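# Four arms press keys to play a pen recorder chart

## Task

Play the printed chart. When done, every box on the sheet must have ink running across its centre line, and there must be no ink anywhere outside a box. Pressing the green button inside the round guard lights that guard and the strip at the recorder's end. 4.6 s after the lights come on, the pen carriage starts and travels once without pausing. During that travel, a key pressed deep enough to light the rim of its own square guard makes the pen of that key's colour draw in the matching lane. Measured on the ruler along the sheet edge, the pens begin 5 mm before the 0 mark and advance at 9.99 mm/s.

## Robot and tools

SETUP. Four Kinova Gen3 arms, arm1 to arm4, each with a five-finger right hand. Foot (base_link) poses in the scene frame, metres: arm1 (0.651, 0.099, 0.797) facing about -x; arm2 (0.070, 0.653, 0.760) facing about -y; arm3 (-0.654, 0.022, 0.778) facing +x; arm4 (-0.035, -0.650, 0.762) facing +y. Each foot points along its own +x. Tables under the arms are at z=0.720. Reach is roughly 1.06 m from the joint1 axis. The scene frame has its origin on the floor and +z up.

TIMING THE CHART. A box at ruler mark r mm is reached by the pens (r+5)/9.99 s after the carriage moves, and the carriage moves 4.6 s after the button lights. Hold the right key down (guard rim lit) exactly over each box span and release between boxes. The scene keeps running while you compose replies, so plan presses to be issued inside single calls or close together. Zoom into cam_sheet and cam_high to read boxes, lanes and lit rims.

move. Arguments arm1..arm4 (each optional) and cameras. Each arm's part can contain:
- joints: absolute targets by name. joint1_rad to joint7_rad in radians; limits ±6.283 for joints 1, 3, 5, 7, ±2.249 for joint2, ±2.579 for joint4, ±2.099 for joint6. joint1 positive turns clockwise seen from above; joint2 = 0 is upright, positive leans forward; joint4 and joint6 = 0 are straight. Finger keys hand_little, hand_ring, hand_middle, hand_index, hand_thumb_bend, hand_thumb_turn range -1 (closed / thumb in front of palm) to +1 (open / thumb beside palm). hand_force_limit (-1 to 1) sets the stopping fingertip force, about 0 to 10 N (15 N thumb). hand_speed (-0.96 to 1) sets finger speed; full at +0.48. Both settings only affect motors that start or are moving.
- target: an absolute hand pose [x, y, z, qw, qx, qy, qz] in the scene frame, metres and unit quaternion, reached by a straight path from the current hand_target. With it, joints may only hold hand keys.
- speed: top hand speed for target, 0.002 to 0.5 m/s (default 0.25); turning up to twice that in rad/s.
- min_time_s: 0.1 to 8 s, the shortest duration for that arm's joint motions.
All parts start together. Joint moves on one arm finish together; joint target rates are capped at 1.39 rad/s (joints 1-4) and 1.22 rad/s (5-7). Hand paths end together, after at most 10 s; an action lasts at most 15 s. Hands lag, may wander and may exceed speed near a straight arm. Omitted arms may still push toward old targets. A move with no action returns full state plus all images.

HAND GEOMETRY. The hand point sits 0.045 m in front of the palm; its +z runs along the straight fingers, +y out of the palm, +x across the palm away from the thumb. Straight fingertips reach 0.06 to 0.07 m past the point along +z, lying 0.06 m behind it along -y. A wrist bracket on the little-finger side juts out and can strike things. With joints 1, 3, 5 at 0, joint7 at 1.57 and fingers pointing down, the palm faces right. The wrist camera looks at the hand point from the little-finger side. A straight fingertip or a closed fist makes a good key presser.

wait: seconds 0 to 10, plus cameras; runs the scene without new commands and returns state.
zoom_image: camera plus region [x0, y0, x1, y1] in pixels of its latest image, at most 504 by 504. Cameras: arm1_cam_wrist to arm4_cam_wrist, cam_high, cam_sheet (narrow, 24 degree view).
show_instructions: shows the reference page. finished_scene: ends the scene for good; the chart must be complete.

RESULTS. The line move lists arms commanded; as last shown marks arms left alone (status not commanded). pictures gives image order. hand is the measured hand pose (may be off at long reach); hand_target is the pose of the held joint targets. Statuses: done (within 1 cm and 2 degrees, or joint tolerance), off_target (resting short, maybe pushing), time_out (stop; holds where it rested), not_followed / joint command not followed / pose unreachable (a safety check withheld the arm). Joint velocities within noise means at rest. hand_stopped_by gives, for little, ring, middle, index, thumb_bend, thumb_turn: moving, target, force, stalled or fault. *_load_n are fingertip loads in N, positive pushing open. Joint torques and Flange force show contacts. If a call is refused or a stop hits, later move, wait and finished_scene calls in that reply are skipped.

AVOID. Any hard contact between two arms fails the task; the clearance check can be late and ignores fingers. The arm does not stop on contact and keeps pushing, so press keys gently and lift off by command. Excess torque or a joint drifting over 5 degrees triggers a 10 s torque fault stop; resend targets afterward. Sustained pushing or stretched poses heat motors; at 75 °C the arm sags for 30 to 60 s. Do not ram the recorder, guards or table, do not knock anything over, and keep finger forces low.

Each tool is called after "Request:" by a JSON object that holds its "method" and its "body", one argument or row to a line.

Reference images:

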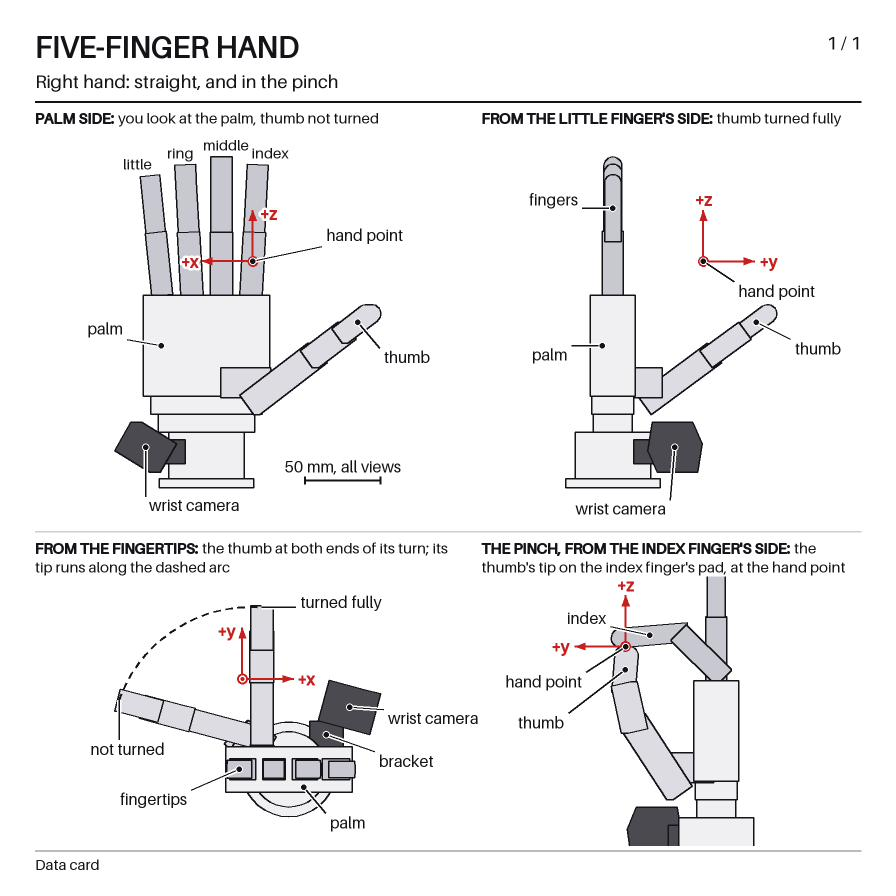

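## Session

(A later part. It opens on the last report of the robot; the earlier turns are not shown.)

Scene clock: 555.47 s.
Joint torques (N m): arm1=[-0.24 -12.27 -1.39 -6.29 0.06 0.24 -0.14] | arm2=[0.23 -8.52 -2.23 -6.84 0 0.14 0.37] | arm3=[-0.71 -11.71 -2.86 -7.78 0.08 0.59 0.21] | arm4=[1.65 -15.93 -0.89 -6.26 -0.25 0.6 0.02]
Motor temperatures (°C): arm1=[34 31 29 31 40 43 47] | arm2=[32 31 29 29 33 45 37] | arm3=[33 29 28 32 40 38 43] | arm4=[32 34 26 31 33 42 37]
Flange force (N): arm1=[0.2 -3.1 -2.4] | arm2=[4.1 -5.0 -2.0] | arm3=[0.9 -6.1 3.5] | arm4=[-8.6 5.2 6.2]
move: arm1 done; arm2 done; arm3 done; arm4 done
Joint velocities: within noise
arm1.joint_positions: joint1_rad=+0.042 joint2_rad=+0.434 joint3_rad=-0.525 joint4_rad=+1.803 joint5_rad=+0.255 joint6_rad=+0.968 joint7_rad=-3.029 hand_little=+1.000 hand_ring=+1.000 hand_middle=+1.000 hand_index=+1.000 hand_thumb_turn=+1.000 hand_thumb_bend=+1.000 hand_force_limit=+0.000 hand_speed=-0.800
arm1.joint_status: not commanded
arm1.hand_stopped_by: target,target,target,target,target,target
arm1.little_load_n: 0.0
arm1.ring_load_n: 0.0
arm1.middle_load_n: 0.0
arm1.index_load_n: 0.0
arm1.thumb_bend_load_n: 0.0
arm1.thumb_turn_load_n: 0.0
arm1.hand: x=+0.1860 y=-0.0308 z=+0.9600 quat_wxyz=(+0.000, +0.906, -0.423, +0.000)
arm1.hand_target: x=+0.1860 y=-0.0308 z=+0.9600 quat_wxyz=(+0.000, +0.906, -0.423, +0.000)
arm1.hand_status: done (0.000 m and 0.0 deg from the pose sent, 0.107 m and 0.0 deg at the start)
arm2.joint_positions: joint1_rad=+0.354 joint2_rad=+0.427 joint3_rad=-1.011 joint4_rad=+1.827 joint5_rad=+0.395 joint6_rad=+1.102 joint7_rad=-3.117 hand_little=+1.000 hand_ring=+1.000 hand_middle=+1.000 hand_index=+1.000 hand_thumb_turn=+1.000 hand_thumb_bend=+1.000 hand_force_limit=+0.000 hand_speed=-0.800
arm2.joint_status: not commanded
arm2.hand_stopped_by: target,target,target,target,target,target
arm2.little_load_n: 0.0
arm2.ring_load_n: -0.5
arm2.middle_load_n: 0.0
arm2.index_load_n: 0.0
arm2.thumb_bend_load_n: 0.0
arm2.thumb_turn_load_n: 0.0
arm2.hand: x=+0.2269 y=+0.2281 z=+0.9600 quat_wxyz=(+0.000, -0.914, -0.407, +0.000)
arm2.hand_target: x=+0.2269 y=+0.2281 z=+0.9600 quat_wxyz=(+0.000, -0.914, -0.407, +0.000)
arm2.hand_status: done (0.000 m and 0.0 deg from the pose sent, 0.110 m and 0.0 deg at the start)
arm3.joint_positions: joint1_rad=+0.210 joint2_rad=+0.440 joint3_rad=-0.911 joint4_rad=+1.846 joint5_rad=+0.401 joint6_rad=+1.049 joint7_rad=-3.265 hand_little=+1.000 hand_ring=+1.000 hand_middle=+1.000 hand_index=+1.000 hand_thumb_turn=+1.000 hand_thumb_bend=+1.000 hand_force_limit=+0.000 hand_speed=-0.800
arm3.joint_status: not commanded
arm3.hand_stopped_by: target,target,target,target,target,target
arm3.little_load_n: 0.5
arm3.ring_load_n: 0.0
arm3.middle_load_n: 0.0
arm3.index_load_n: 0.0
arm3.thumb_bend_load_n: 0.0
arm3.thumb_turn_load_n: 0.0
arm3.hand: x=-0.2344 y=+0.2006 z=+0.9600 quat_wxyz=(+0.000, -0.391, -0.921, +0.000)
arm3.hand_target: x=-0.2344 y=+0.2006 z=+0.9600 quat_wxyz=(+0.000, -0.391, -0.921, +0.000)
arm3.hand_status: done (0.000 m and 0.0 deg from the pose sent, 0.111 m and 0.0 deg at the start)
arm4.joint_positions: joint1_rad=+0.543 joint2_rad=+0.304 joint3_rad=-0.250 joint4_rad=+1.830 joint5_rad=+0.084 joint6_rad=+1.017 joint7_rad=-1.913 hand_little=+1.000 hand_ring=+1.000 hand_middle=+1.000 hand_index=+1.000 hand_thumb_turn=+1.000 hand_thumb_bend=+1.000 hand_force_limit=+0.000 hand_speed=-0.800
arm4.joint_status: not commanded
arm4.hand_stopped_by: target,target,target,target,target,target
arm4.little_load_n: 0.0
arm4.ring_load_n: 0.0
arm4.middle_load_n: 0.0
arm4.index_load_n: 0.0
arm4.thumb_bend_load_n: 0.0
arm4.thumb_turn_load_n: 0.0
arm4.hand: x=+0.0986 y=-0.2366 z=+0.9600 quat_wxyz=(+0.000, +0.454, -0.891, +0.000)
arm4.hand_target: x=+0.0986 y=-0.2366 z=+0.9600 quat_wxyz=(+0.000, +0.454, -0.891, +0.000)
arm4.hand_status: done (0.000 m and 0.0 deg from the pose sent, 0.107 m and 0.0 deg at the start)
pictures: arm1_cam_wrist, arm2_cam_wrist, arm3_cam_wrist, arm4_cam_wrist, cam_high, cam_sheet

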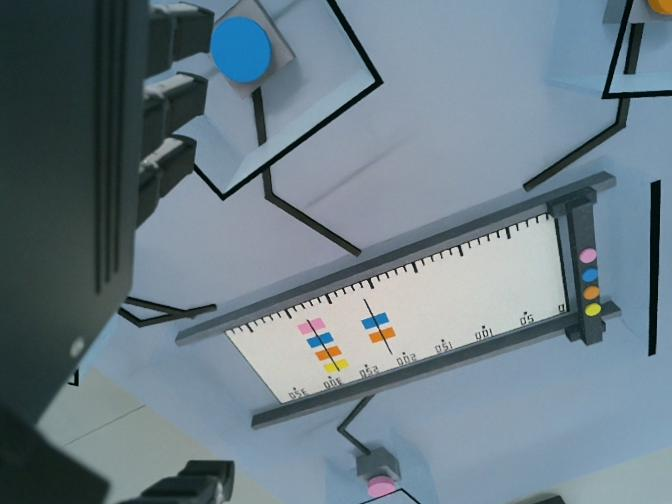

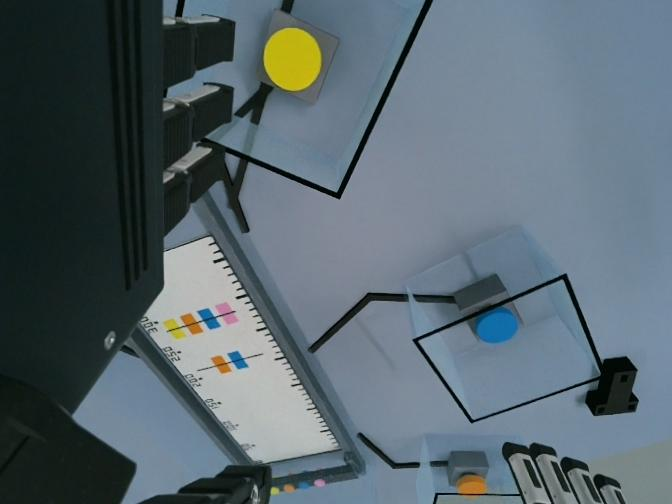

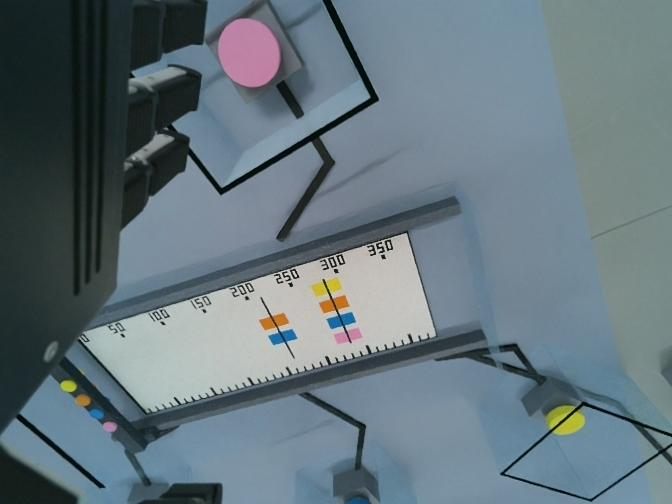

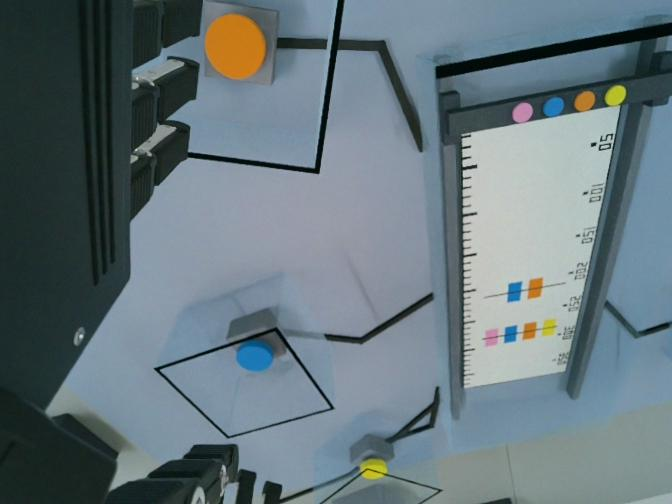

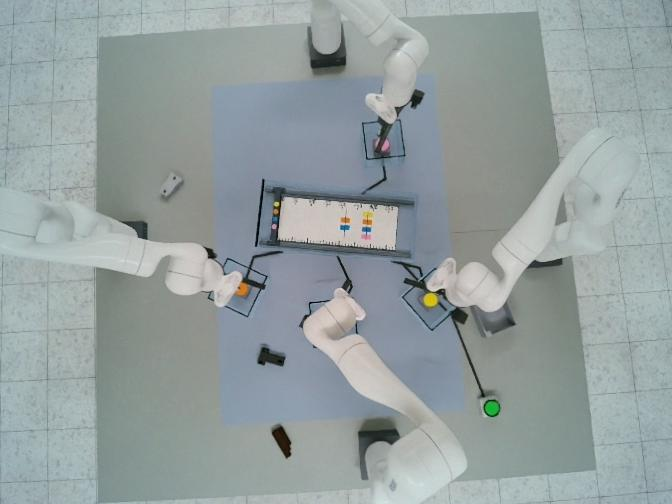

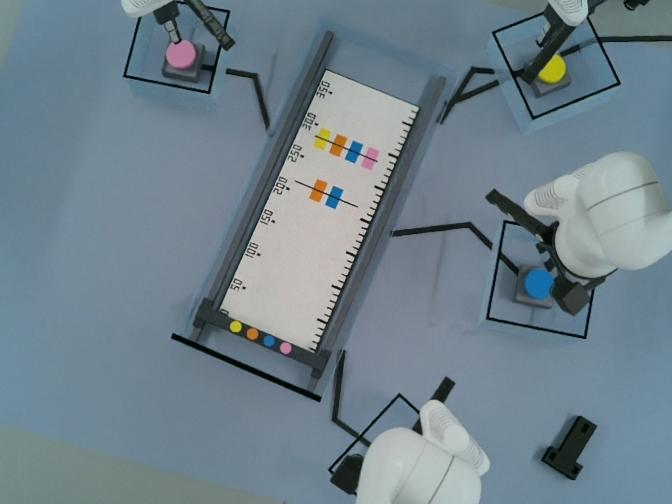

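Request:
{"method": "move", "body": {
  "arm1": {"target": [0.186, -0.0308, 0.92, 0, 0.9063, -0.4226, 0], "speed": 0.1},
  "arm2": {"target": [0.2269, 0.2281, 0.92, 0, 0.9135, 0.4067, 0], "speed": 0.1},
  "arm3": {"target": [-0.2344, 0.2006, 0.92, 0, 0.3907, 0.9205, 0], "speed": 0.1},
  "arm4": {"target": [0.0986, -0.2366, 0.92, 0, 0.454, -0.891, 0], "speed": 0.1},
  "cameras": ["all"]
}}

Request:
{"method": "zoom_image", "body": {
  "camera": "cam_sheet",
  "region": [110, 0, 260, 110]
}}

Request:
{"method": "zoom_image", "body": {
  "camera": "cam_sheet",
  "region": [470, 0, 640, 130]
}}

Scene clock: 618.50 s.
Joint torques (N m): arm1=[-0.21 -12.84 -1.47 -5.71 0.08 0.24 -0.12] | arm2=[0.25 -9.19 -2.39 -6.24 0.07 0.12 0.42] | arm3=[-0.71 -12.39 -2.97 -7.18 0.07 0.55 0.22] | arm4=[1.65 -16.39 -1 -5.62 -0.24 0.58 0.03]
Motor temperatures (°C): arm1=[34 31 29 30 40 43 47] | arm2=[31 31 29 29 33 45 37] | arm3=[33 29 28 32 40 38 43] | arm4=[31 34 26 31 33 42 37]
Flange force (N): arm1=[0.1 -2.8 -2.6] | arm2=[4.1 -4.6 -2.6] | arm3=[1.0 -6.1 3.0] | arm4=[-8.1 5.4 7.5]
move: arm1 done; arm2 done; arm3 done; arm4 done
Joint velocities: within noise
arm1.joint_positions: joint1_rad=+0.018 joint2_rad=+0.497 joint3_rad=-0.500 joint4_rad=+1.861 joint5_rad=+0.303 joint6_rad=+0.856 joint7_rad=-3.071 hand_little=+1.000 hand_ring=+1.000 hand_middle=+1.000 hand_index=+1.000 hand_thumb_turn=+1.000 hand_thumb_bend=+1.000 hand_force_limit=+0.000 hand_speed=-0.800
arm1.joint_status: not commanded
arm1.hand_stopped_by: target,target,target,target,target,target
arm1.little_load_n: 0.0
arm1.ring_load_n: 0.0
arm1.middle_load_n: 0.0
arm1.index_load_n: 0.0
arm1.thumb_bend_load_n: 0.0
arm1.thumb_turn_load_n: 0.0
arm1.hand: x=+0.1860 y=-0.0308 z=+0.9200 quat_wxyz=(+0.000, +0.906, -0.423, +0.000)
arm1.hand_target: x=+0.1860 y=-0.0308 z=+0.9200 quat_wxyz=(+0.000, +0.906, -0.423, +0.000)
arm1.hand_status: done (0.000 m and 0.0 deg from the pose sent, 0.040 m and 0.0 deg at the start)
arm2.joint_positions: joint1_rad=+0.310 joint2_rad=+0.486 joint3_rad=-0.968 joint4_rad=+1.897 joint5_rad=+0.466 joint6_rad=+0.997 joint7_rad=-3.182 hand_little=+1.000 hand_ring=+1.000 hand_middle=+1.000 hand_index=+1.000 hand_thumb_turn=+1.000 hand_thumb_bend=+1.000 hand_force_limit=+0.000 hand_speed=-0.800
arm2.joint_status: not commanded
arm2.hand_stopped_by: target,target,target,target,target,target
arm2.little_load_n: 0.0
arm2.ring_load_n: 0.0
arm2.middle_load_n: 0.0
arm2.index_load_n: 0.0
arm2.thumb_bend_load_n: 0.0
arm2.thumb_turn_load_n: 0.0
arm2.hand: x=+0.2269 y=+0.2281 z=+0.9200 quat_wxyz=(+0.000, -0.914, -0.407, +0.000)
arm2.hand_target: x=+0.2269 y=+0.2281 z=+0.9200 quat_wxyz=(+0.000, -0.914, -0.407, +0.000)
arm2.hand_status: done (0.000 m and 0.0 deg from the pose sent, 0.040 m and 0.0 deg at the start)
arm3.joint_positions: joint1_rad=+0.169 joint2_rad=+0.502 joint3_rad=-0.867 joint4_rad=+1.911 joint5_rad=+0.472 joint6_rad=+0.944 joint7_rad=-3.329 hand_little=+1.000 hand_ring=+1.000 hand_middle=+1.000 hand_index=+1.000 hand_thumb_turn=+1.000 hand_thumb_bend=+1.000 hand_force_limit=+0.000 hand_speed=-0.800
arm3.joint_status: not commanded
arm3.hand_stopped_by: target,target,target,target,target,target
arm3.little_load_n: 0.0
arm3.ring_load_n: 0.0
arm3.middle_load_n: 0.0
arm3.index_load_n: 0.0
arm3.thumb_bend_load_n: 0.0
arm3.thumb_turn_load_n: 0.0
arm3.hand: x=-0.2344 y=+0.2006 z=+0.9200 quat_wxyz=(+0.000, -0.391, -0.921, +0.000)
arm3.hand_target: x=-0.2344 y=+0.2006 z=+0.9200 quat_wxyz=(+0.000, -0.391, -0.921, +0.000)
arm3.hand_status: done (0.000 m and 0.0 deg from the pose sent, 0.040 m and 0.0 deg at the start)
arm4.joint_positions: joint1_rad=+0.534 joint2_rad=+0.362 joint3_rad=-0.244 joint4_rad=+1.899 joint5_rad=+0.107 joint6_rad=+0.893 joint7_rad=-1.934 hand_little=+1.000 hand_ring=+1.000 hand_middle=+1.000 hand_index=+1.000 hand_thumb_turn=+1.000 hand_thumb_bend=+1.000 hand_force_limit=+0.000 hand_speed=-0.800
arm4.joint_status: not commanded
arm4.hand_stopped_by: target,target,target,target,target,target
arm4.little_load_n: 0.0
arm4.ring_load_n: 0.0
arm4.middle_load_n: 0.0
arm4.index_load_n: 0.0
arm4.thumb_bend_load_n: 0.0
arm4.thumb_turn_load_n: 0.0
arm4.hand: x=+0.0986 y=-0.2366 z=+0.9200 quat_wxyz=(+0.000, +0.454, -0.891, +0.000)
arm4.hand_target: x=+0.0986 y=-0.2366 z=+0.9200 quat_wxyz=(+0.000, +0.454, -0.891, +0.000)
arm4.hand_status: done (0.000 m and 0.0 deg from the pose sent, 0.040 m and 0.0 deg at the start)
pictures: arm1_cam_wrist, arm2_cam_wrist, arm3_cam_wrist, arm4_cam_wrist, cam_high, cam_sheet

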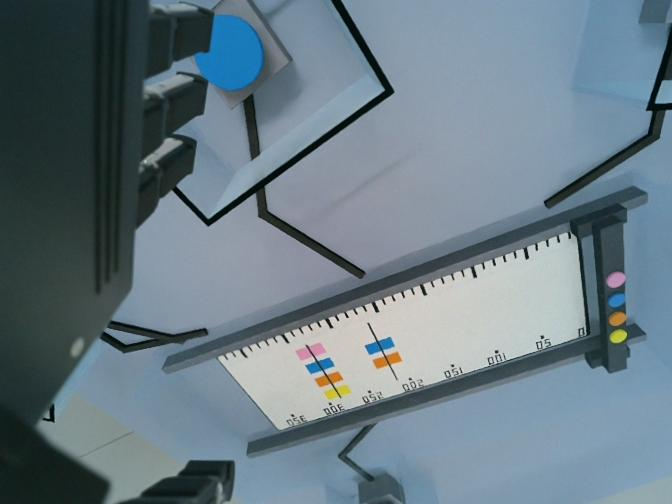

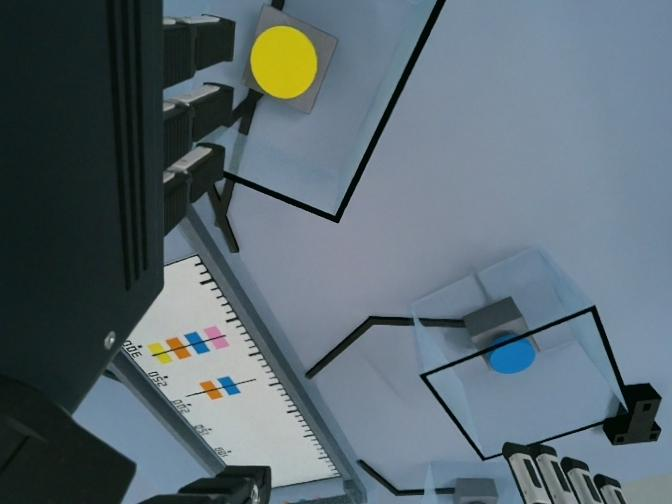

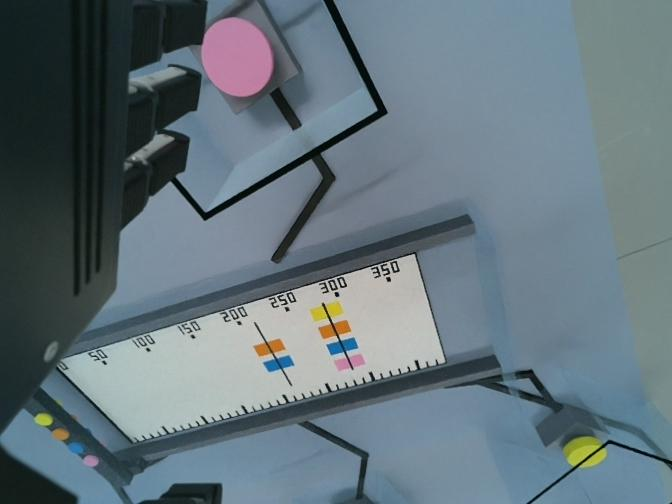

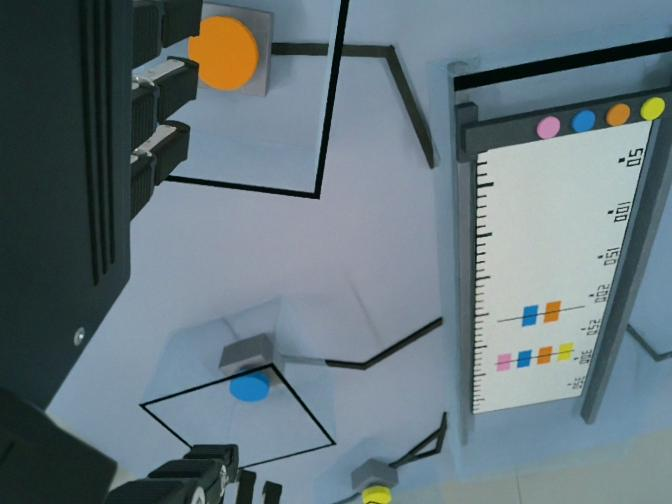

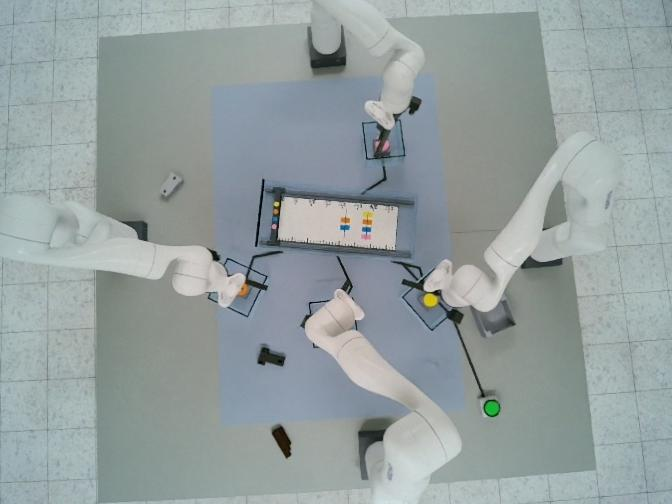

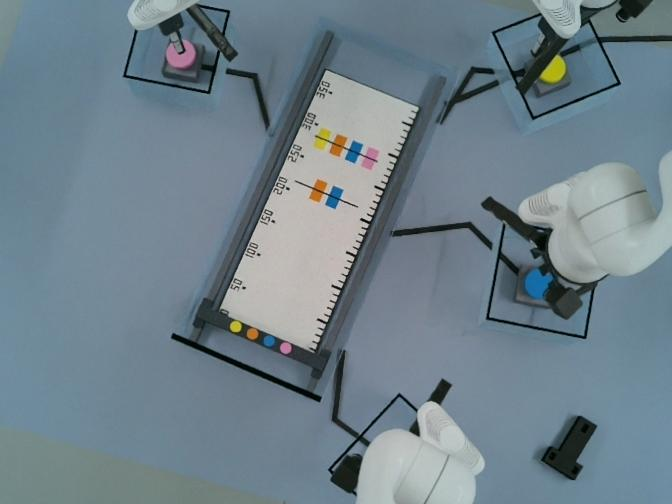

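Scaled by 3.360.

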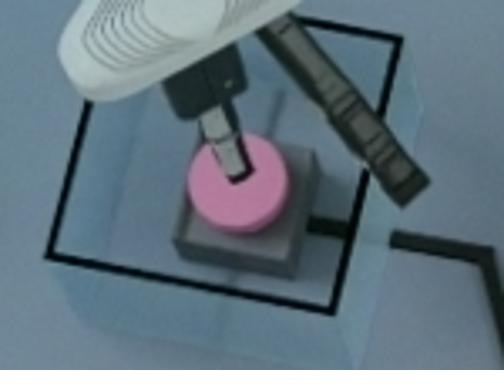

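Scaled by 2.965.

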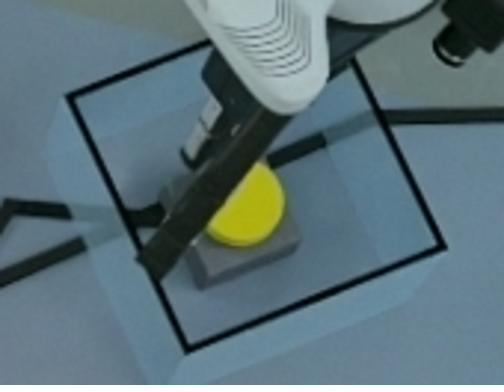

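Request:
{"method": "zoom_image", "body": {
  "camera": "cam_sheet",
  "region": [100, 0, 280, 150]
}}

Request:
{"method": "zoom_image", "body": {
  "camera": "arm3_cam_wrist",
  "region": [100, 0, 420, 240]
}}

Request:
{"method": "zoom_image", "body": {
  "camera": "arm2_cam_wrist",
  "region": [390, 230, 672, 480]
}}

Scaled by 2.800.

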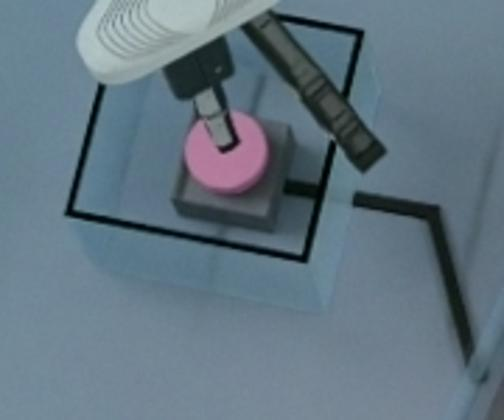

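Scaled by 1.575.

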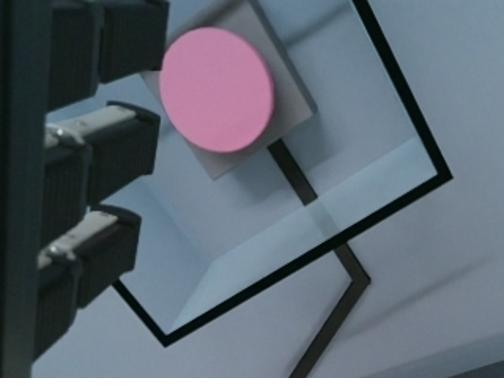

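Scaled by 1.787.

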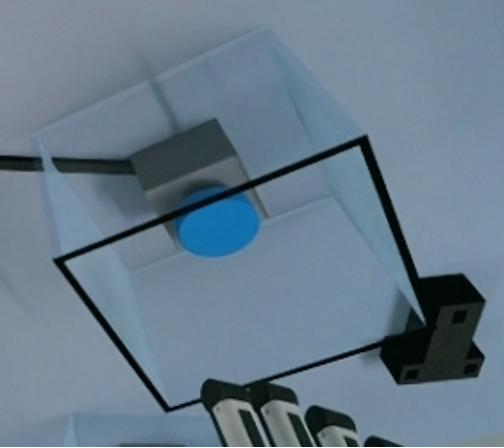

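Request:
{"method": "move", "body": {
  "arm1": {"target": [0.186, -0.0308, 0.86, 0, 0.9063, -0.4226, 0], "speed": 0.1},
  "arm2": {"target": [0.2400, 0.2217, 0.86, 0, 0.9135, 0.4067, 0], "speed": 0.1},
  "arm3": {"target": [-0.2330, 0.2020, 0.86, 0, 0.3907, 0.9205, 0], "speed": 0.1},
  "arm4": {"target": [0.0986, -0.2366, 0.86, 0, 0.454, -0.891, 0], "speed": 0.1},
  "cameras": ["all"]
}}

Request:
{"method": "zoom_image", "body": {
  "camera": "cam_sheet",
  "region": [100, 0, 280, 150]
}}

Request:
{"method": "zoom_image", "body": {
  "camera": "cam_sheet",
  "region": [470, 0, 640, 130]
}}

Scene clock: 746.83 s.
Joint torques (N m): arm1=[-0.21 -13.74 -1.53 -4.7 0.05 0.24 -0.1] | arm2=[0.25 -10.59 -2.74 -5.16 0.01 0.14 0.42] | arm3=[-0.72 -13.48 -3.14 -6.1 0.07 0.58 0.21] | arm4=[1.66 -17.24 -1.02 -4.56 -0.26 0.52 0.07]
Motor temperatures (°C): arm1=[34 31 29 30 40 43 47] | arm2=[31 32 29 28 33 45 36] | arm3=[32 30 28 31 39 38 43] | arm4=[31 35 26 31 33 42 37]
Flange force (N): arm1=[0.0 -2.5 -2.9] | arm2=[3.7 -4.1 -3.2] | arm3=[1.0 -6.3 2.3] | arm4=[-6.7 5.7 9.5]
move: arm1 done; arm2 done; arm3 done; arm4 done
Joint velocities: within noise
arm1.joint_positions: joint1_rad=-0.029 joint2_rad=+0.605 joint3_rad=-0.443 joint4_rad=+1.925 joint5_rad=+0.386 joint6_rad=+0.692 joint7_rad=-3.143 hand_little=+1.000 hand_ring=+1.000 hand_middle=+1.000 hand_index=+1.000 hand_thumb_turn=+1.000 hand_thumb_bend=+1.000 hand_force_limit=+0.000 hand_speed=-0.800
arm1.joint_status: not commanded
arm1.hand_stopped_by: target,target,target,target,target,target
arm1.little_load_n: 0.0
arm1.ring_load_n: 0.0
arm1.middle_load_n: 0.0
arm1.index_load_n: 0.0
arm1.thumb_bend_load_n: 0.0
arm1.thumb_turn_load_n: 0.0
arm1.hand: x=+0.1860 y=-0.0308 z=+0.8600 quat_wxyz=(+0.000, +0.906, -0.423, +0.000)
arm1.hand_target: x=+0.1860 y=-0.0308 z=+0.8600 quat_wxyz=(+0.000, +0.906, -0.423, +0.000)
arm1.hand_status: done (0.000 m and 0.0 deg from the pose sent, 0.060 m and 0.0 deg at the start)
arm2.joint_positions: joint1_rad=+0.196 joint2_rad=+0.604 joint3_rad=-0.873 joint4_rad=+1.947 joint5_rad=+0.597 joint6_rad=+0.864 joint7_rad=-3.313 hand_little=+1.000 hand_ring=+1.000 hand_middle=+1.000 hand_index=+1.000 hand_thumb_turn=+1.000 hand_thumb_bend=+1.000 hand_force_limit=+0.000 hand_speed=-0.800
arm2.joint_status: not commanded
arm2.hand_stopped_by: target,target,target,target,target,target
arm2.little_load_n: 0.0
arm2.ring_load_n: 0.0
arm2.middle_load_n: 0.0
arm2.index_load_n: 0.0
arm2.thumb_bend_load_n: 0.0
arm2.thumb_turn_load_n: 0.0
arm2.hand: x=+0.2400 y=+0.2217 z=+0.8600 quat_wxyz=(+0.000, -0.914, -0.407, +0.000)
arm2.hand_target: x=+0.2400 y=+0.2217 z=+0.8600 quat_wxyz=(+0.000, -0.914, -0.407, +0.000)
arm2.hand_status: done (0.000 m and 0.0 deg from the pose sent, 0.062 m and 0.0 deg at the start)
arm3.joint_positions: joint1_rad=+0.092 joint2_rad=+0.609 joint3_rad=-0.778 joint4_rad=+1.980 joint5_rad=+0.600 joint6_rad=+0.795 joint7_rad=-3.440 hand_little=+1.000 hand_ring=+1.000 hand_middle=+1.000 hand_index=+1.000 hand_thumb_turn=+1.000 hand_thumb_bend=+1.000 hand_force_limit=+0.000 hand_speed=-0.800
arm3.joint_status: not commanded
arm3.hand_stopped_by: target,target,target,target,target,target
arm3.little_load_n: 0.0
arm3.ring_load_n: 0.0
arm3.middle_load_n: 0.5
arm3.index_load_n: 0.0
arm3.thumb_bend_load_n: 0.0
arm3.thumb_turn_load_n: 0.0
arm3.hand: x=-0.2330 y=+0.2020 z=+0.8600 quat_wxyz=(+0.000, -0.391, -0.921, +0.000)
arm3.hand_target: x=-0.2330 y=+0.2020 z=+0.8600 quat_wxyz=(+0.000, -0.391, -0.921, +0.000)
arm3.hand_status: done (0.000 m and 0.0 deg from the pose sent, 0.060 m and 0.0 deg at the start)
arm4.joint_positions: joint1_rad=+0.512 joint2_rad=+0.469 joint3_rad=-0.223 joint4_rad=+1.980 joint5_rad=+0.150 joint6_rad=+0.708 joint7_rad=-1.974 hand_little=+1.000 hand_ring=+1.000 hand_middle=+1.000 hand_index=+1.000 hand_thumb_turn=+1.000 hand_thumb_bend=+1.000 hand_force_limit=+0.000 hand_speed=-0.800
arm4.joint_status: not commanded
arm4.hand_stopped_by: target,target,target,target,target,target
arm4.little_load_n: 0.0
arm4.ring_load_n: 0.0
arm4.middle_load_n: 0.0
arm4.index_load_n: 0.0
arm4.thumb_bend_load_n: 0.0
arm4.thumb_turn_load_n: 0.0
arm4.hand: x=+0.0986 y=-0.2366 z=+0.8600 quat_wxyz=(+0.000, +0.454, -0.891, +0.000)
arm4.hand_target: x=+0.0986 y=-0.2366 z=+0.8600 quat_wxyz=(+0.000, +0.454, -0.891, +0.000)
arm4.hand_status: done (0.000 m and 0.0 deg from the pose sent, 0.060 m and 0.0 deg at the start)
pictures: arm1_cam_wrist, arm2_cam_wrist, arm3_cam_wrist, arm4_cam_wrist, cam_high, cam_sheet

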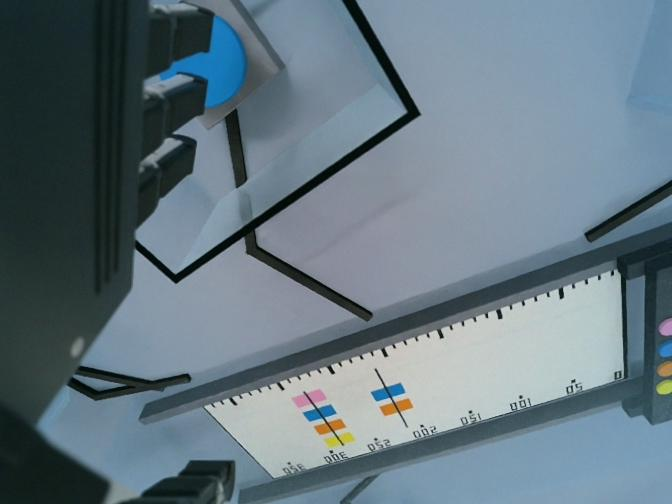

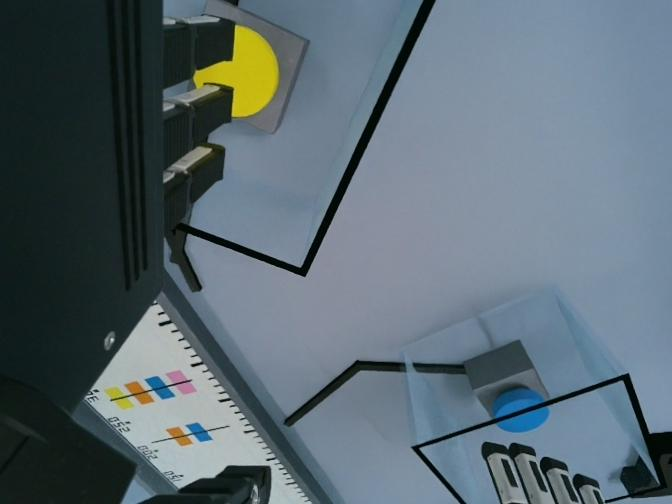

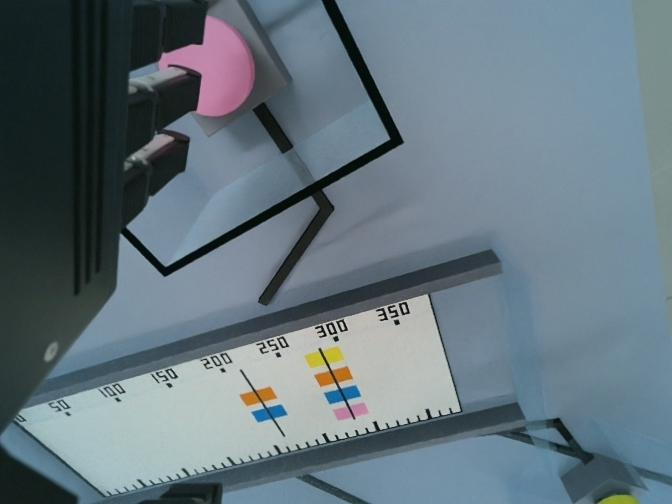

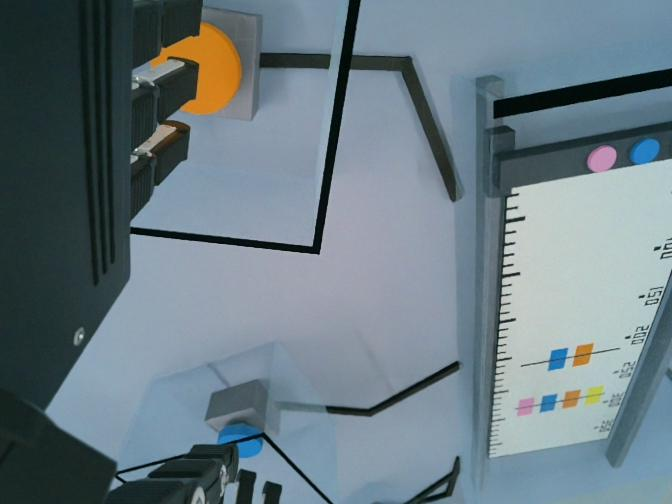

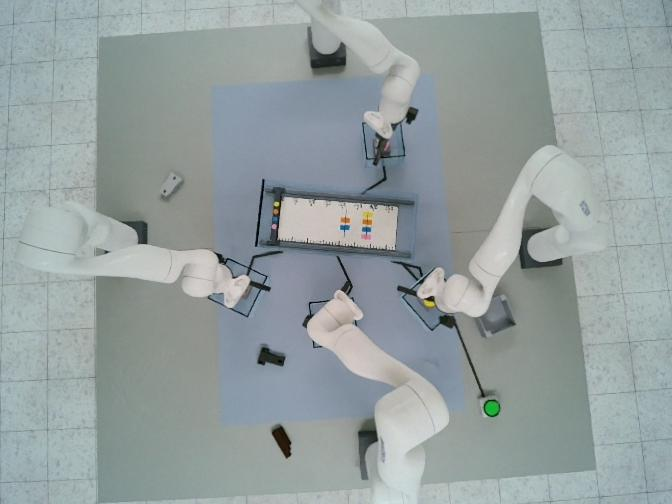

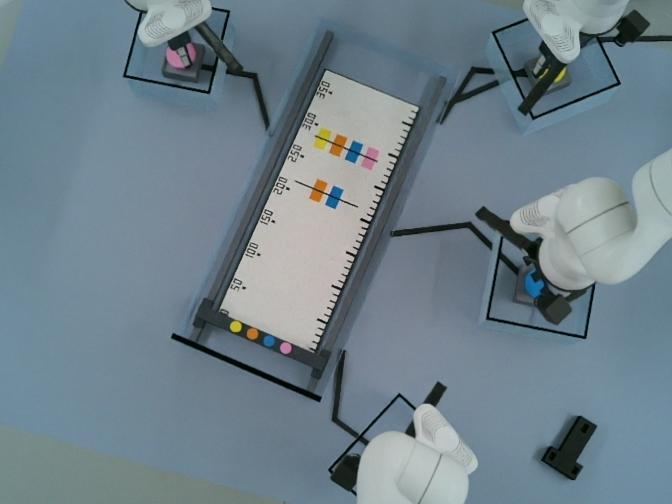

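Scaled by 2.800.

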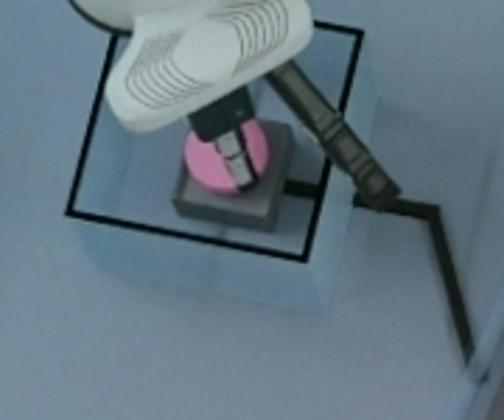

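Scaled by 2.965.

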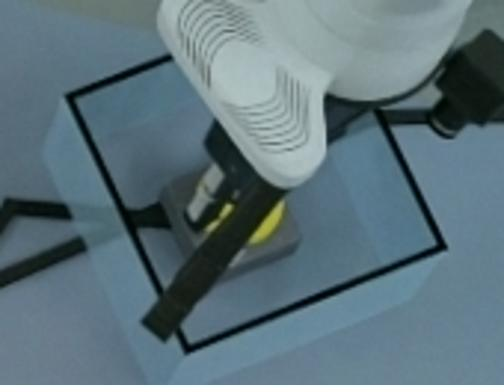

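Request:
{"method": "move", "body": {
  "arm1": {"target": [0.186, -0.0308, 0.848, 0, 0.9063, -0.4226, 0], "speed": 0.05},
  "arm2": {"target": [0.2400, 0.2217, 0.848, 0, 0.9135, 0.4067, 0], "speed": 0.05},
  "arm3": {"target": [-0.2330, 0.2020, 0.848, 0, 0.3907, 0.9205, 0], "speed": 0.05},
  "arm4": {"target": [0.0986, -0.2366, 0.848, 0, 0.454, -0.891, 0], "speed": 0.05},
  "cameras": []
}}

Request:
{"method": "move", "body": {
  "arm1": {"target": [0.186, -0.0308, 0.842, 0, 0.9063, -0.4226, 0], "speed": 0.05},
  "arm2": {"target": [0.2400, 0.2217, 0.842, 0, 0.9135, 0.4067, 0], "speed": 0.05},
  "arm3": {"target": [-0.2330, 0.2020, 0.842, 0, 0.3907, 0.9205, 0], "speed": 0.05},
  "arm4": {"target": [0.0986, -0.2366, 0.842, 0, 0.454, -0.891, 0], "speed": 0.05},
  "cameras": ["all"]
}}

Scene clock: 763.30 s.
Joint torques (N m): arm1=[-0.22 -13.93 -1.5 -4.47 0.04 0.26 -0.11] | arm2=[0.14 -10.84 -2.72 -4.89 0.02 0.1 0.41] | arm3=[-0.71 -13.66 -3.12 -5.87 0.07 0.59 0.23] | arm4=[1.63 -17.5 -1.03 -4.33 -0.24 0.58 0.01]
Motor temperatures (°C): arm1=[34 31 29 30 40 43 47] | arm2=[31 32 29 28 33 45 36] | arm3=[32 30 28 31 39 38 43] | arm4=[31 35 26 31 33 42 37]
Flange force (N): arm1=[0.0 -2.4 -2.9] | arm2=[3.3 -4.1 -3.7] | arm3=[1.1 -6.4 2.2] | arm4=[-6.4 5.5 10.2]
move: arm1 done; arm2 done; arm3 done; arm4 done
Joint velocities: within noise
arm1.joint_positions: joint1_rad=-0.040 joint2_rad=+0.628 joint3_rad=-0.428 joint4_rad=+1.935 joint5_rad=+0.403 joint6_rad=+0.659 joint7_rad=-3.158 hand_little=+1.000 hand_ring=+1.000 hand_middle=+1.000 hand_index=+1.000 hand_thumb_turn=+1.000 hand_thumb_bend=+1.000 hand_force_limit=+0.000 hand_speed=-0.800
arm1.joint_status: not commanded
arm1.hand_stopped_by: target,target,target,target,target,target
arm1.little_load_n: 0.0
arm1.ring_load_n: 0.0
arm1.middle_load_n: 0.0
arm1.index_load_n: 0.0
arm1.thumb_bend_load_n: 0.0
arm1.thumb_turn_load_n: 0.0
arm1.hand: x=+0.1860 y=-0.0308 z=+0.8480 quat_wxyz=(+0.000, +0.906, -0.423, +0.000)
arm1.hand_target: x=+0.1860 y=-0.0308 z=+0.8480 quat_wxyz=(+0.000, +0.906, -0.423, +0.000)
arm1.hand_status: done (0.000 m and 0.0 deg from the pose sent, 0.012 m and 0.0 deg at the start)
arm2.joint_positions: joint1_rad=+0.180 joint2_rad=+0.624 joint3_rad=-0.853 joint4_rad=+1.960 joint5_rad=+0.623 joint6_rad=+0.835 joint7_rad=-3.335 hand_little=+1.000 hand_ring=+1.000 hand_middle=+1.000 hand_index=+1.000 hand_thumb_turn=+1.000 hand_thumb_bend=+1.000 hand_force_limit=+0.000 hand_speed=-0.800
arm2.joint_status: not commanded
arm2.hand_stopped_by: target,target,target,target,target,target
arm2.little_load_n: 0.0
arm2.ring_load_n: 0.0
arm2.middle_load_n: 0.0
arm2.index_load_n: 0.0
arm2.thumb_bend_load_n: 0.0
arm2.thumb_turn_load_n: 0.0
arm2.hand: x=+0.2400 y=+0.2217 z=+0.8480 quat_wxyz=(+0.000, -0.914, -0.407, +0.000)
arm2.hand_target: x=+0.2400 y=+0.2217 z=+0.8480 quat_wxyz=(+0.000, -0.914, -0.407, +0.000)
arm2.hand_status: done (0.000 m and 0.0 deg from the pose sent, 0.012 m and 0.0 deg at the start)
arm3.joint_positions: joint1_rad=+0.076 joint2_rad=+0.630 joint3_rad=-0.757 joint4_rad=+1.992 joint5_rad=+0.627 joint6_rad=+0.764 joint7_rad=-3.463 hand_little=+1.000 hand_ring=+1.000 hand_middle=+1.000 hand_index=+1.000 hand_thumb_turn=+1.000 hand_thumb_bend=+1.000 hand_force_limit=+0.000 hand_speed=-0.800
arm3.joint_status: not commanded
arm3.hand_stopped_by: target,target,target,target,target,target
arm3.little_load_n: 0.0
arm3.ring_load_n: 0.0
arm3.middle_load_n: 0.0
arm3.index_load_n: 0.0
arm3.thumb_bend_load_n: 0.0
arm3.thumb_turn_load_n: 0.0
arm3.hand: x=-0.2330 y=+0.2020 z=+0.8480 quat_wxyz=(+0.000, -0.391, -0.921, +0.000)
arm3.hand_target: x=-0.2330 y=+0.2020 z=+0.8480 quat_wxyz=(+0.000, -0.391, -0.921, +0.000)
arm3.hand_status: done (0.000 m and 0.0 deg from the pose sent, 0.012 m and 0.0 deg at the start)
arm4.joint_positions: joint1_rad=+0.507 joint2_rad=+0.493 joint3_rad=-0.217 joint4_rad=+1.993 joint5_rad=+0.160 joint6_rad=+0.671 joint7_rad=-1.983 hand_little=+1.000 hand_ring=+1.000 hand_middle=+1.000 hand_index=+1.000 hand_thumb_turn=+1.000 hand_thumb_bend=+1.000 hand_force_limit=+0.000 hand_speed=-0.800
arm4.joint_status: not commanded
arm4.hand_stopped_by: target,target,target,target,target,target
arm4.little_load_n: 0.0
arm4.ring_load_n: 0.0
arm4.middle_load_n: 0.0
arm4.index_load_n: 0.0
arm4.thumb_bend_load_n: 0.0
arm4.thumb_turn_load_n: 0.0
arm4.hand: x=+0.0986 y=-0.2366 z=+0.8480 quat_wxyz=(+0.000, +0.454, -0.891, +0.000)
arm4.hand_target: x=+0.0986 y=-0.2366 z=+0.8480 quat_wxyz=(+0.000, +0.454, -0.891, +0.000)
arm4.hand_status: done (0.000 m and 0.0 deg from the pose sent, 0.012 m and 0.0 deg at the start)

Scene clock: 764.27 s.
Joint torques (N m): arm1=[-0.2 -13.99 -1.48 -4.38 0.04 0.22 -0.12] | arm2=[0.35 -10.98 -2.71 -4.83 0.02 0.15 0.42] | arm3=[-0.72 -13.75 -3.12 -5.76 0.08 0.57 0.24] | arm4=[1.63 -17.55 -1.1 -4.27 -0.25 0.58 0.03]
Motor temperatures (°C): arm1=[34 31 29 30 40 43 47] | arm2=[31 32 29 28 33 45 36] | arm3=[32 30 28 31 39 38 43] | arm4=[31 35 26 31 33 42 37]
Flange force (N): arm1=[0.0 -2.4 -3.1] | arm2=[3.8 -3.8 -3.2] | arm3=[1.1 -6.4 2.0] | arm4=[-5.9 5.5 10.4]
move: arm1 done; arm2 done; arm3 done; arm4 done
Joint velocities: within noise
arm1.joint_positions: joint1_rad=-0.046 joint2_rad=+0.640 joint3_rad=-0.420 joint4_rad=+1.939 joint5_rad=+0.411 joint6_rad=+0.643 joint7_rad=-3.166 hand_little=+1.000 hand_ring=+1.000 hand_middle=+1.000 hand_index=+1.000 hand_thumb_turn=+1.000 hand_thumb_bend=+1.000 hand_force_limit=+0.000 hand_speed=-0.800
arm1.joint_status: not commanded
arm1.hand_stopped_by: target,target,target,target,target,target
arm1.little_load_n: 0.0
arm1.ring_load_n: 0.0
arm1.middle_load_n: 0.0
arm1.index_load_n: 0.0
arm1.thumb_bend_load_n: 0.0
arm1.thumb_turn_load_n: 0.0
arm1.hand: x=+0.1860 y=-0.0308 z=+0.8420 quat_wxyz=(+0.000, +0.906, -0.423, +0.000)
arm1.hand_target: x=+0.1860 y=-0.0308 z=+0.8420 quat_wxyz=(+0.000, +0.906, -0.423, +0.000)
arm1.hand_status: done (0.000 m and 0.0 deg from the pose sent, 0.006 m and 0.0 deg at the start)
arm2.joint_positions: joint1_rad=+0.171 joint2_rad=+0.634 joint3_rad=-0.842 joint4_rad=+1.967 joint5_rad=+0.636 joint6_rad=+0.820 joint7_rad=-3.346 hand_little=+1.000 hand_ring=+1.000 hand_middle=+1.000 hand_index=+1.000 hand_thumb_turn=+1.000 hand_thumb_bend=+1.000 hand_force_limit=+0.000 hand_speed=-0.800
arm2.joint_status: not commanded
arm2.hand_stopped_by: target,target,target,target,target,target
arm2.little_load_n: 0.0
arm2.ring_load_n: 0.0
arm2.middle_load_n: 0.0
arm2.index_load_n: 0.0
arm2.thumb_bend_load_n: -0.5
arm2.thumb_turn_load_n: -0.5
arm2.hand: x=+0.2400 y=+0.2217 z=+0.8420 quat_wxyz=(+0.000, -0.914, -0.407, +0.000)
arm2.hand_target: x=+0.2400 y=+0.2217 z=+0.8420 quat_wxyz=(+0.000, -0.914, -0.407, +0.000)
arm2.hand_status: done (0.000 m and 0.0 deg from the pose sent, 0.006 m and 0.0 deg at the start)
arm3.joint_positions: joint1_rad=+0.067 joint2_rad=+0.641 joint3_rad=-0.745 joint4_rad=+1.997 joint5_rad=+0.641 joint6_rad=+0.749 joint7_rad=-3.475 hand_little=+1.000 hand_ring=+1.000 hand_middle=+1.000 hand_index=+1.000 hand_thumb_turn=+1.000 hand_thumb_bend=+1.000 hand_force_limit=+0.000 hand_speed=-0.800
arm3.joint_status: not commanded
arm3.hand_stopped_by: target,target,target,target,target,target
arm3.little_load_n: 0.0
arm3.ring_load_n: 0.0
arm3.middle_load_n: 0.0
arm3.index_load_n: 0.0
arm3.thumb_bend_load_n: -0.5
arm3.thumb_turn_load_n: 0.0
arm3.hand: x=-0.2330 y=+0.2020 z=+0.8420 quat_wxyz=(+0.000, -0.391, -0.921, +0.000)
arm3.hand_target: x=-0.2330 y=+0.2020 z=+0.8420 quat_wxyz=(+0.000, -0.391, -0.921, +0.000)
arm3.hand_status: done (0.000 m and 0.0 deg from the pose sent, 0.006 m and 0.0 deg at the start)
arm4.joint_positions: joint1_rad=+0.504 joint2_rad=+0.505 joint3_rad=-0.213 joint4_rad=+1.999 joint5_rad=+0.165 joint6_rad=+0.653 joint7_rad=-1.987 hand_little=+1.000 hand_ring=+1.000 hand_middle=+1.000 hand_index=+1.000 hand_thumb_turn=+1.000 hand_thumb_bend=+1.000 hand_force_limit=+0.000 hand_speed=-0.800
arm4.joint_status: not commanded
arm4.hand_stopped_by: target,target,target,target,target,target
arm4.little_load_n: 0.0
arm4.ring_load_n: 0.5
arm4.middle_load_n: 0.0
arm4.index_load_n: 0.0
arm4.thumb_bend_load_n: 0.0
arm4.thumb_turn_load_n: 0.5
arm4.hand: x=+0.0986 y=-0.2366 z=+0.8420 quat_wxyz=(+0.000, +0.454, -0.891, +0.000)
arm4.hand_target: x=+0.0986 y=-0.2366 z=+0.8420 quat_wxyz=(+0.000, +0.454, -0.891, +0.000)
arm4.hand_status: done (0.000 m and 0.0 deg from the pose sent, 0.006 m and 0.0 deg at the start)
pictures: arm1_cam_wrist, arm2_cam_wrist, arm3_cam_wrist, arm4_cam_wrist, cam_high, cam_sheet

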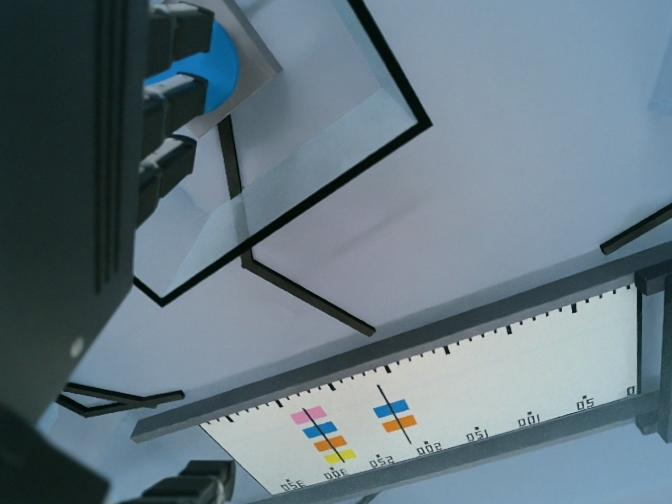

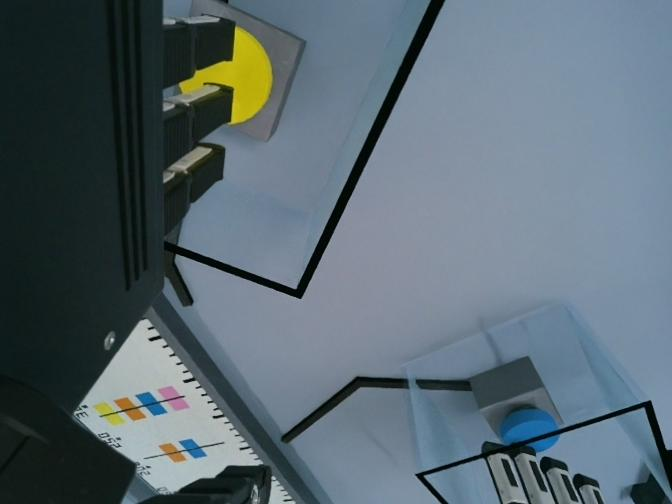

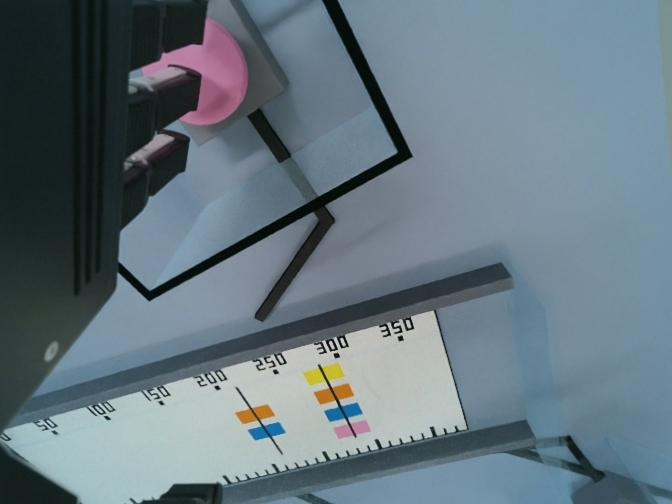

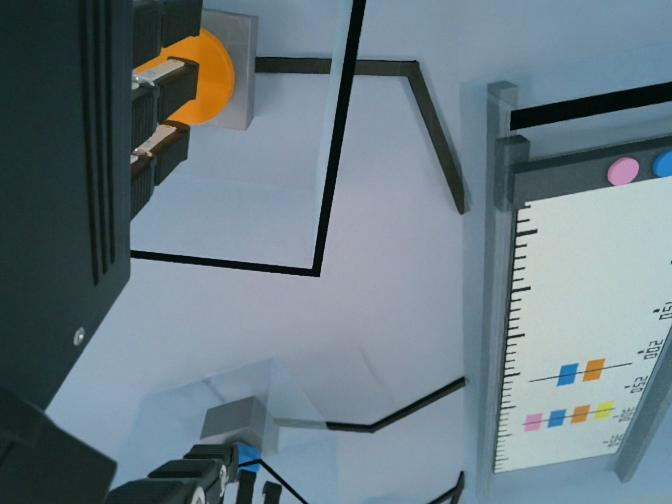

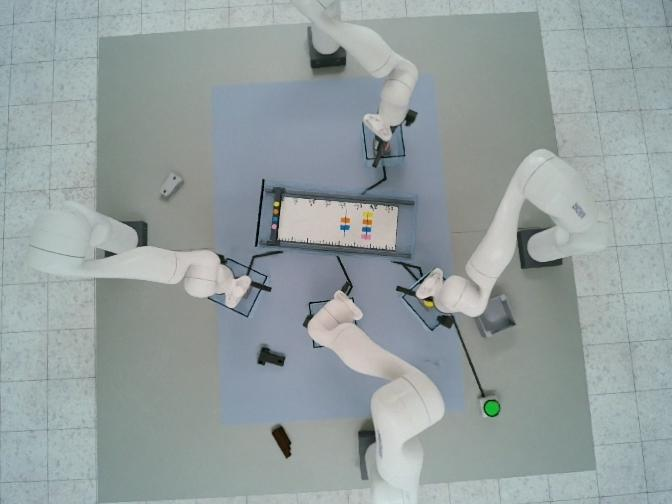

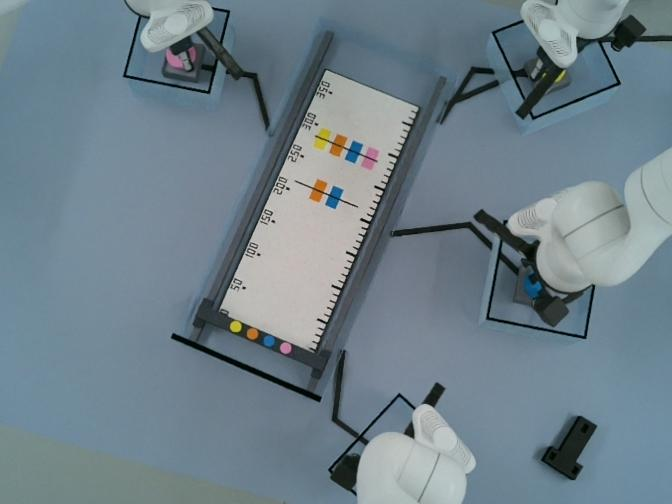

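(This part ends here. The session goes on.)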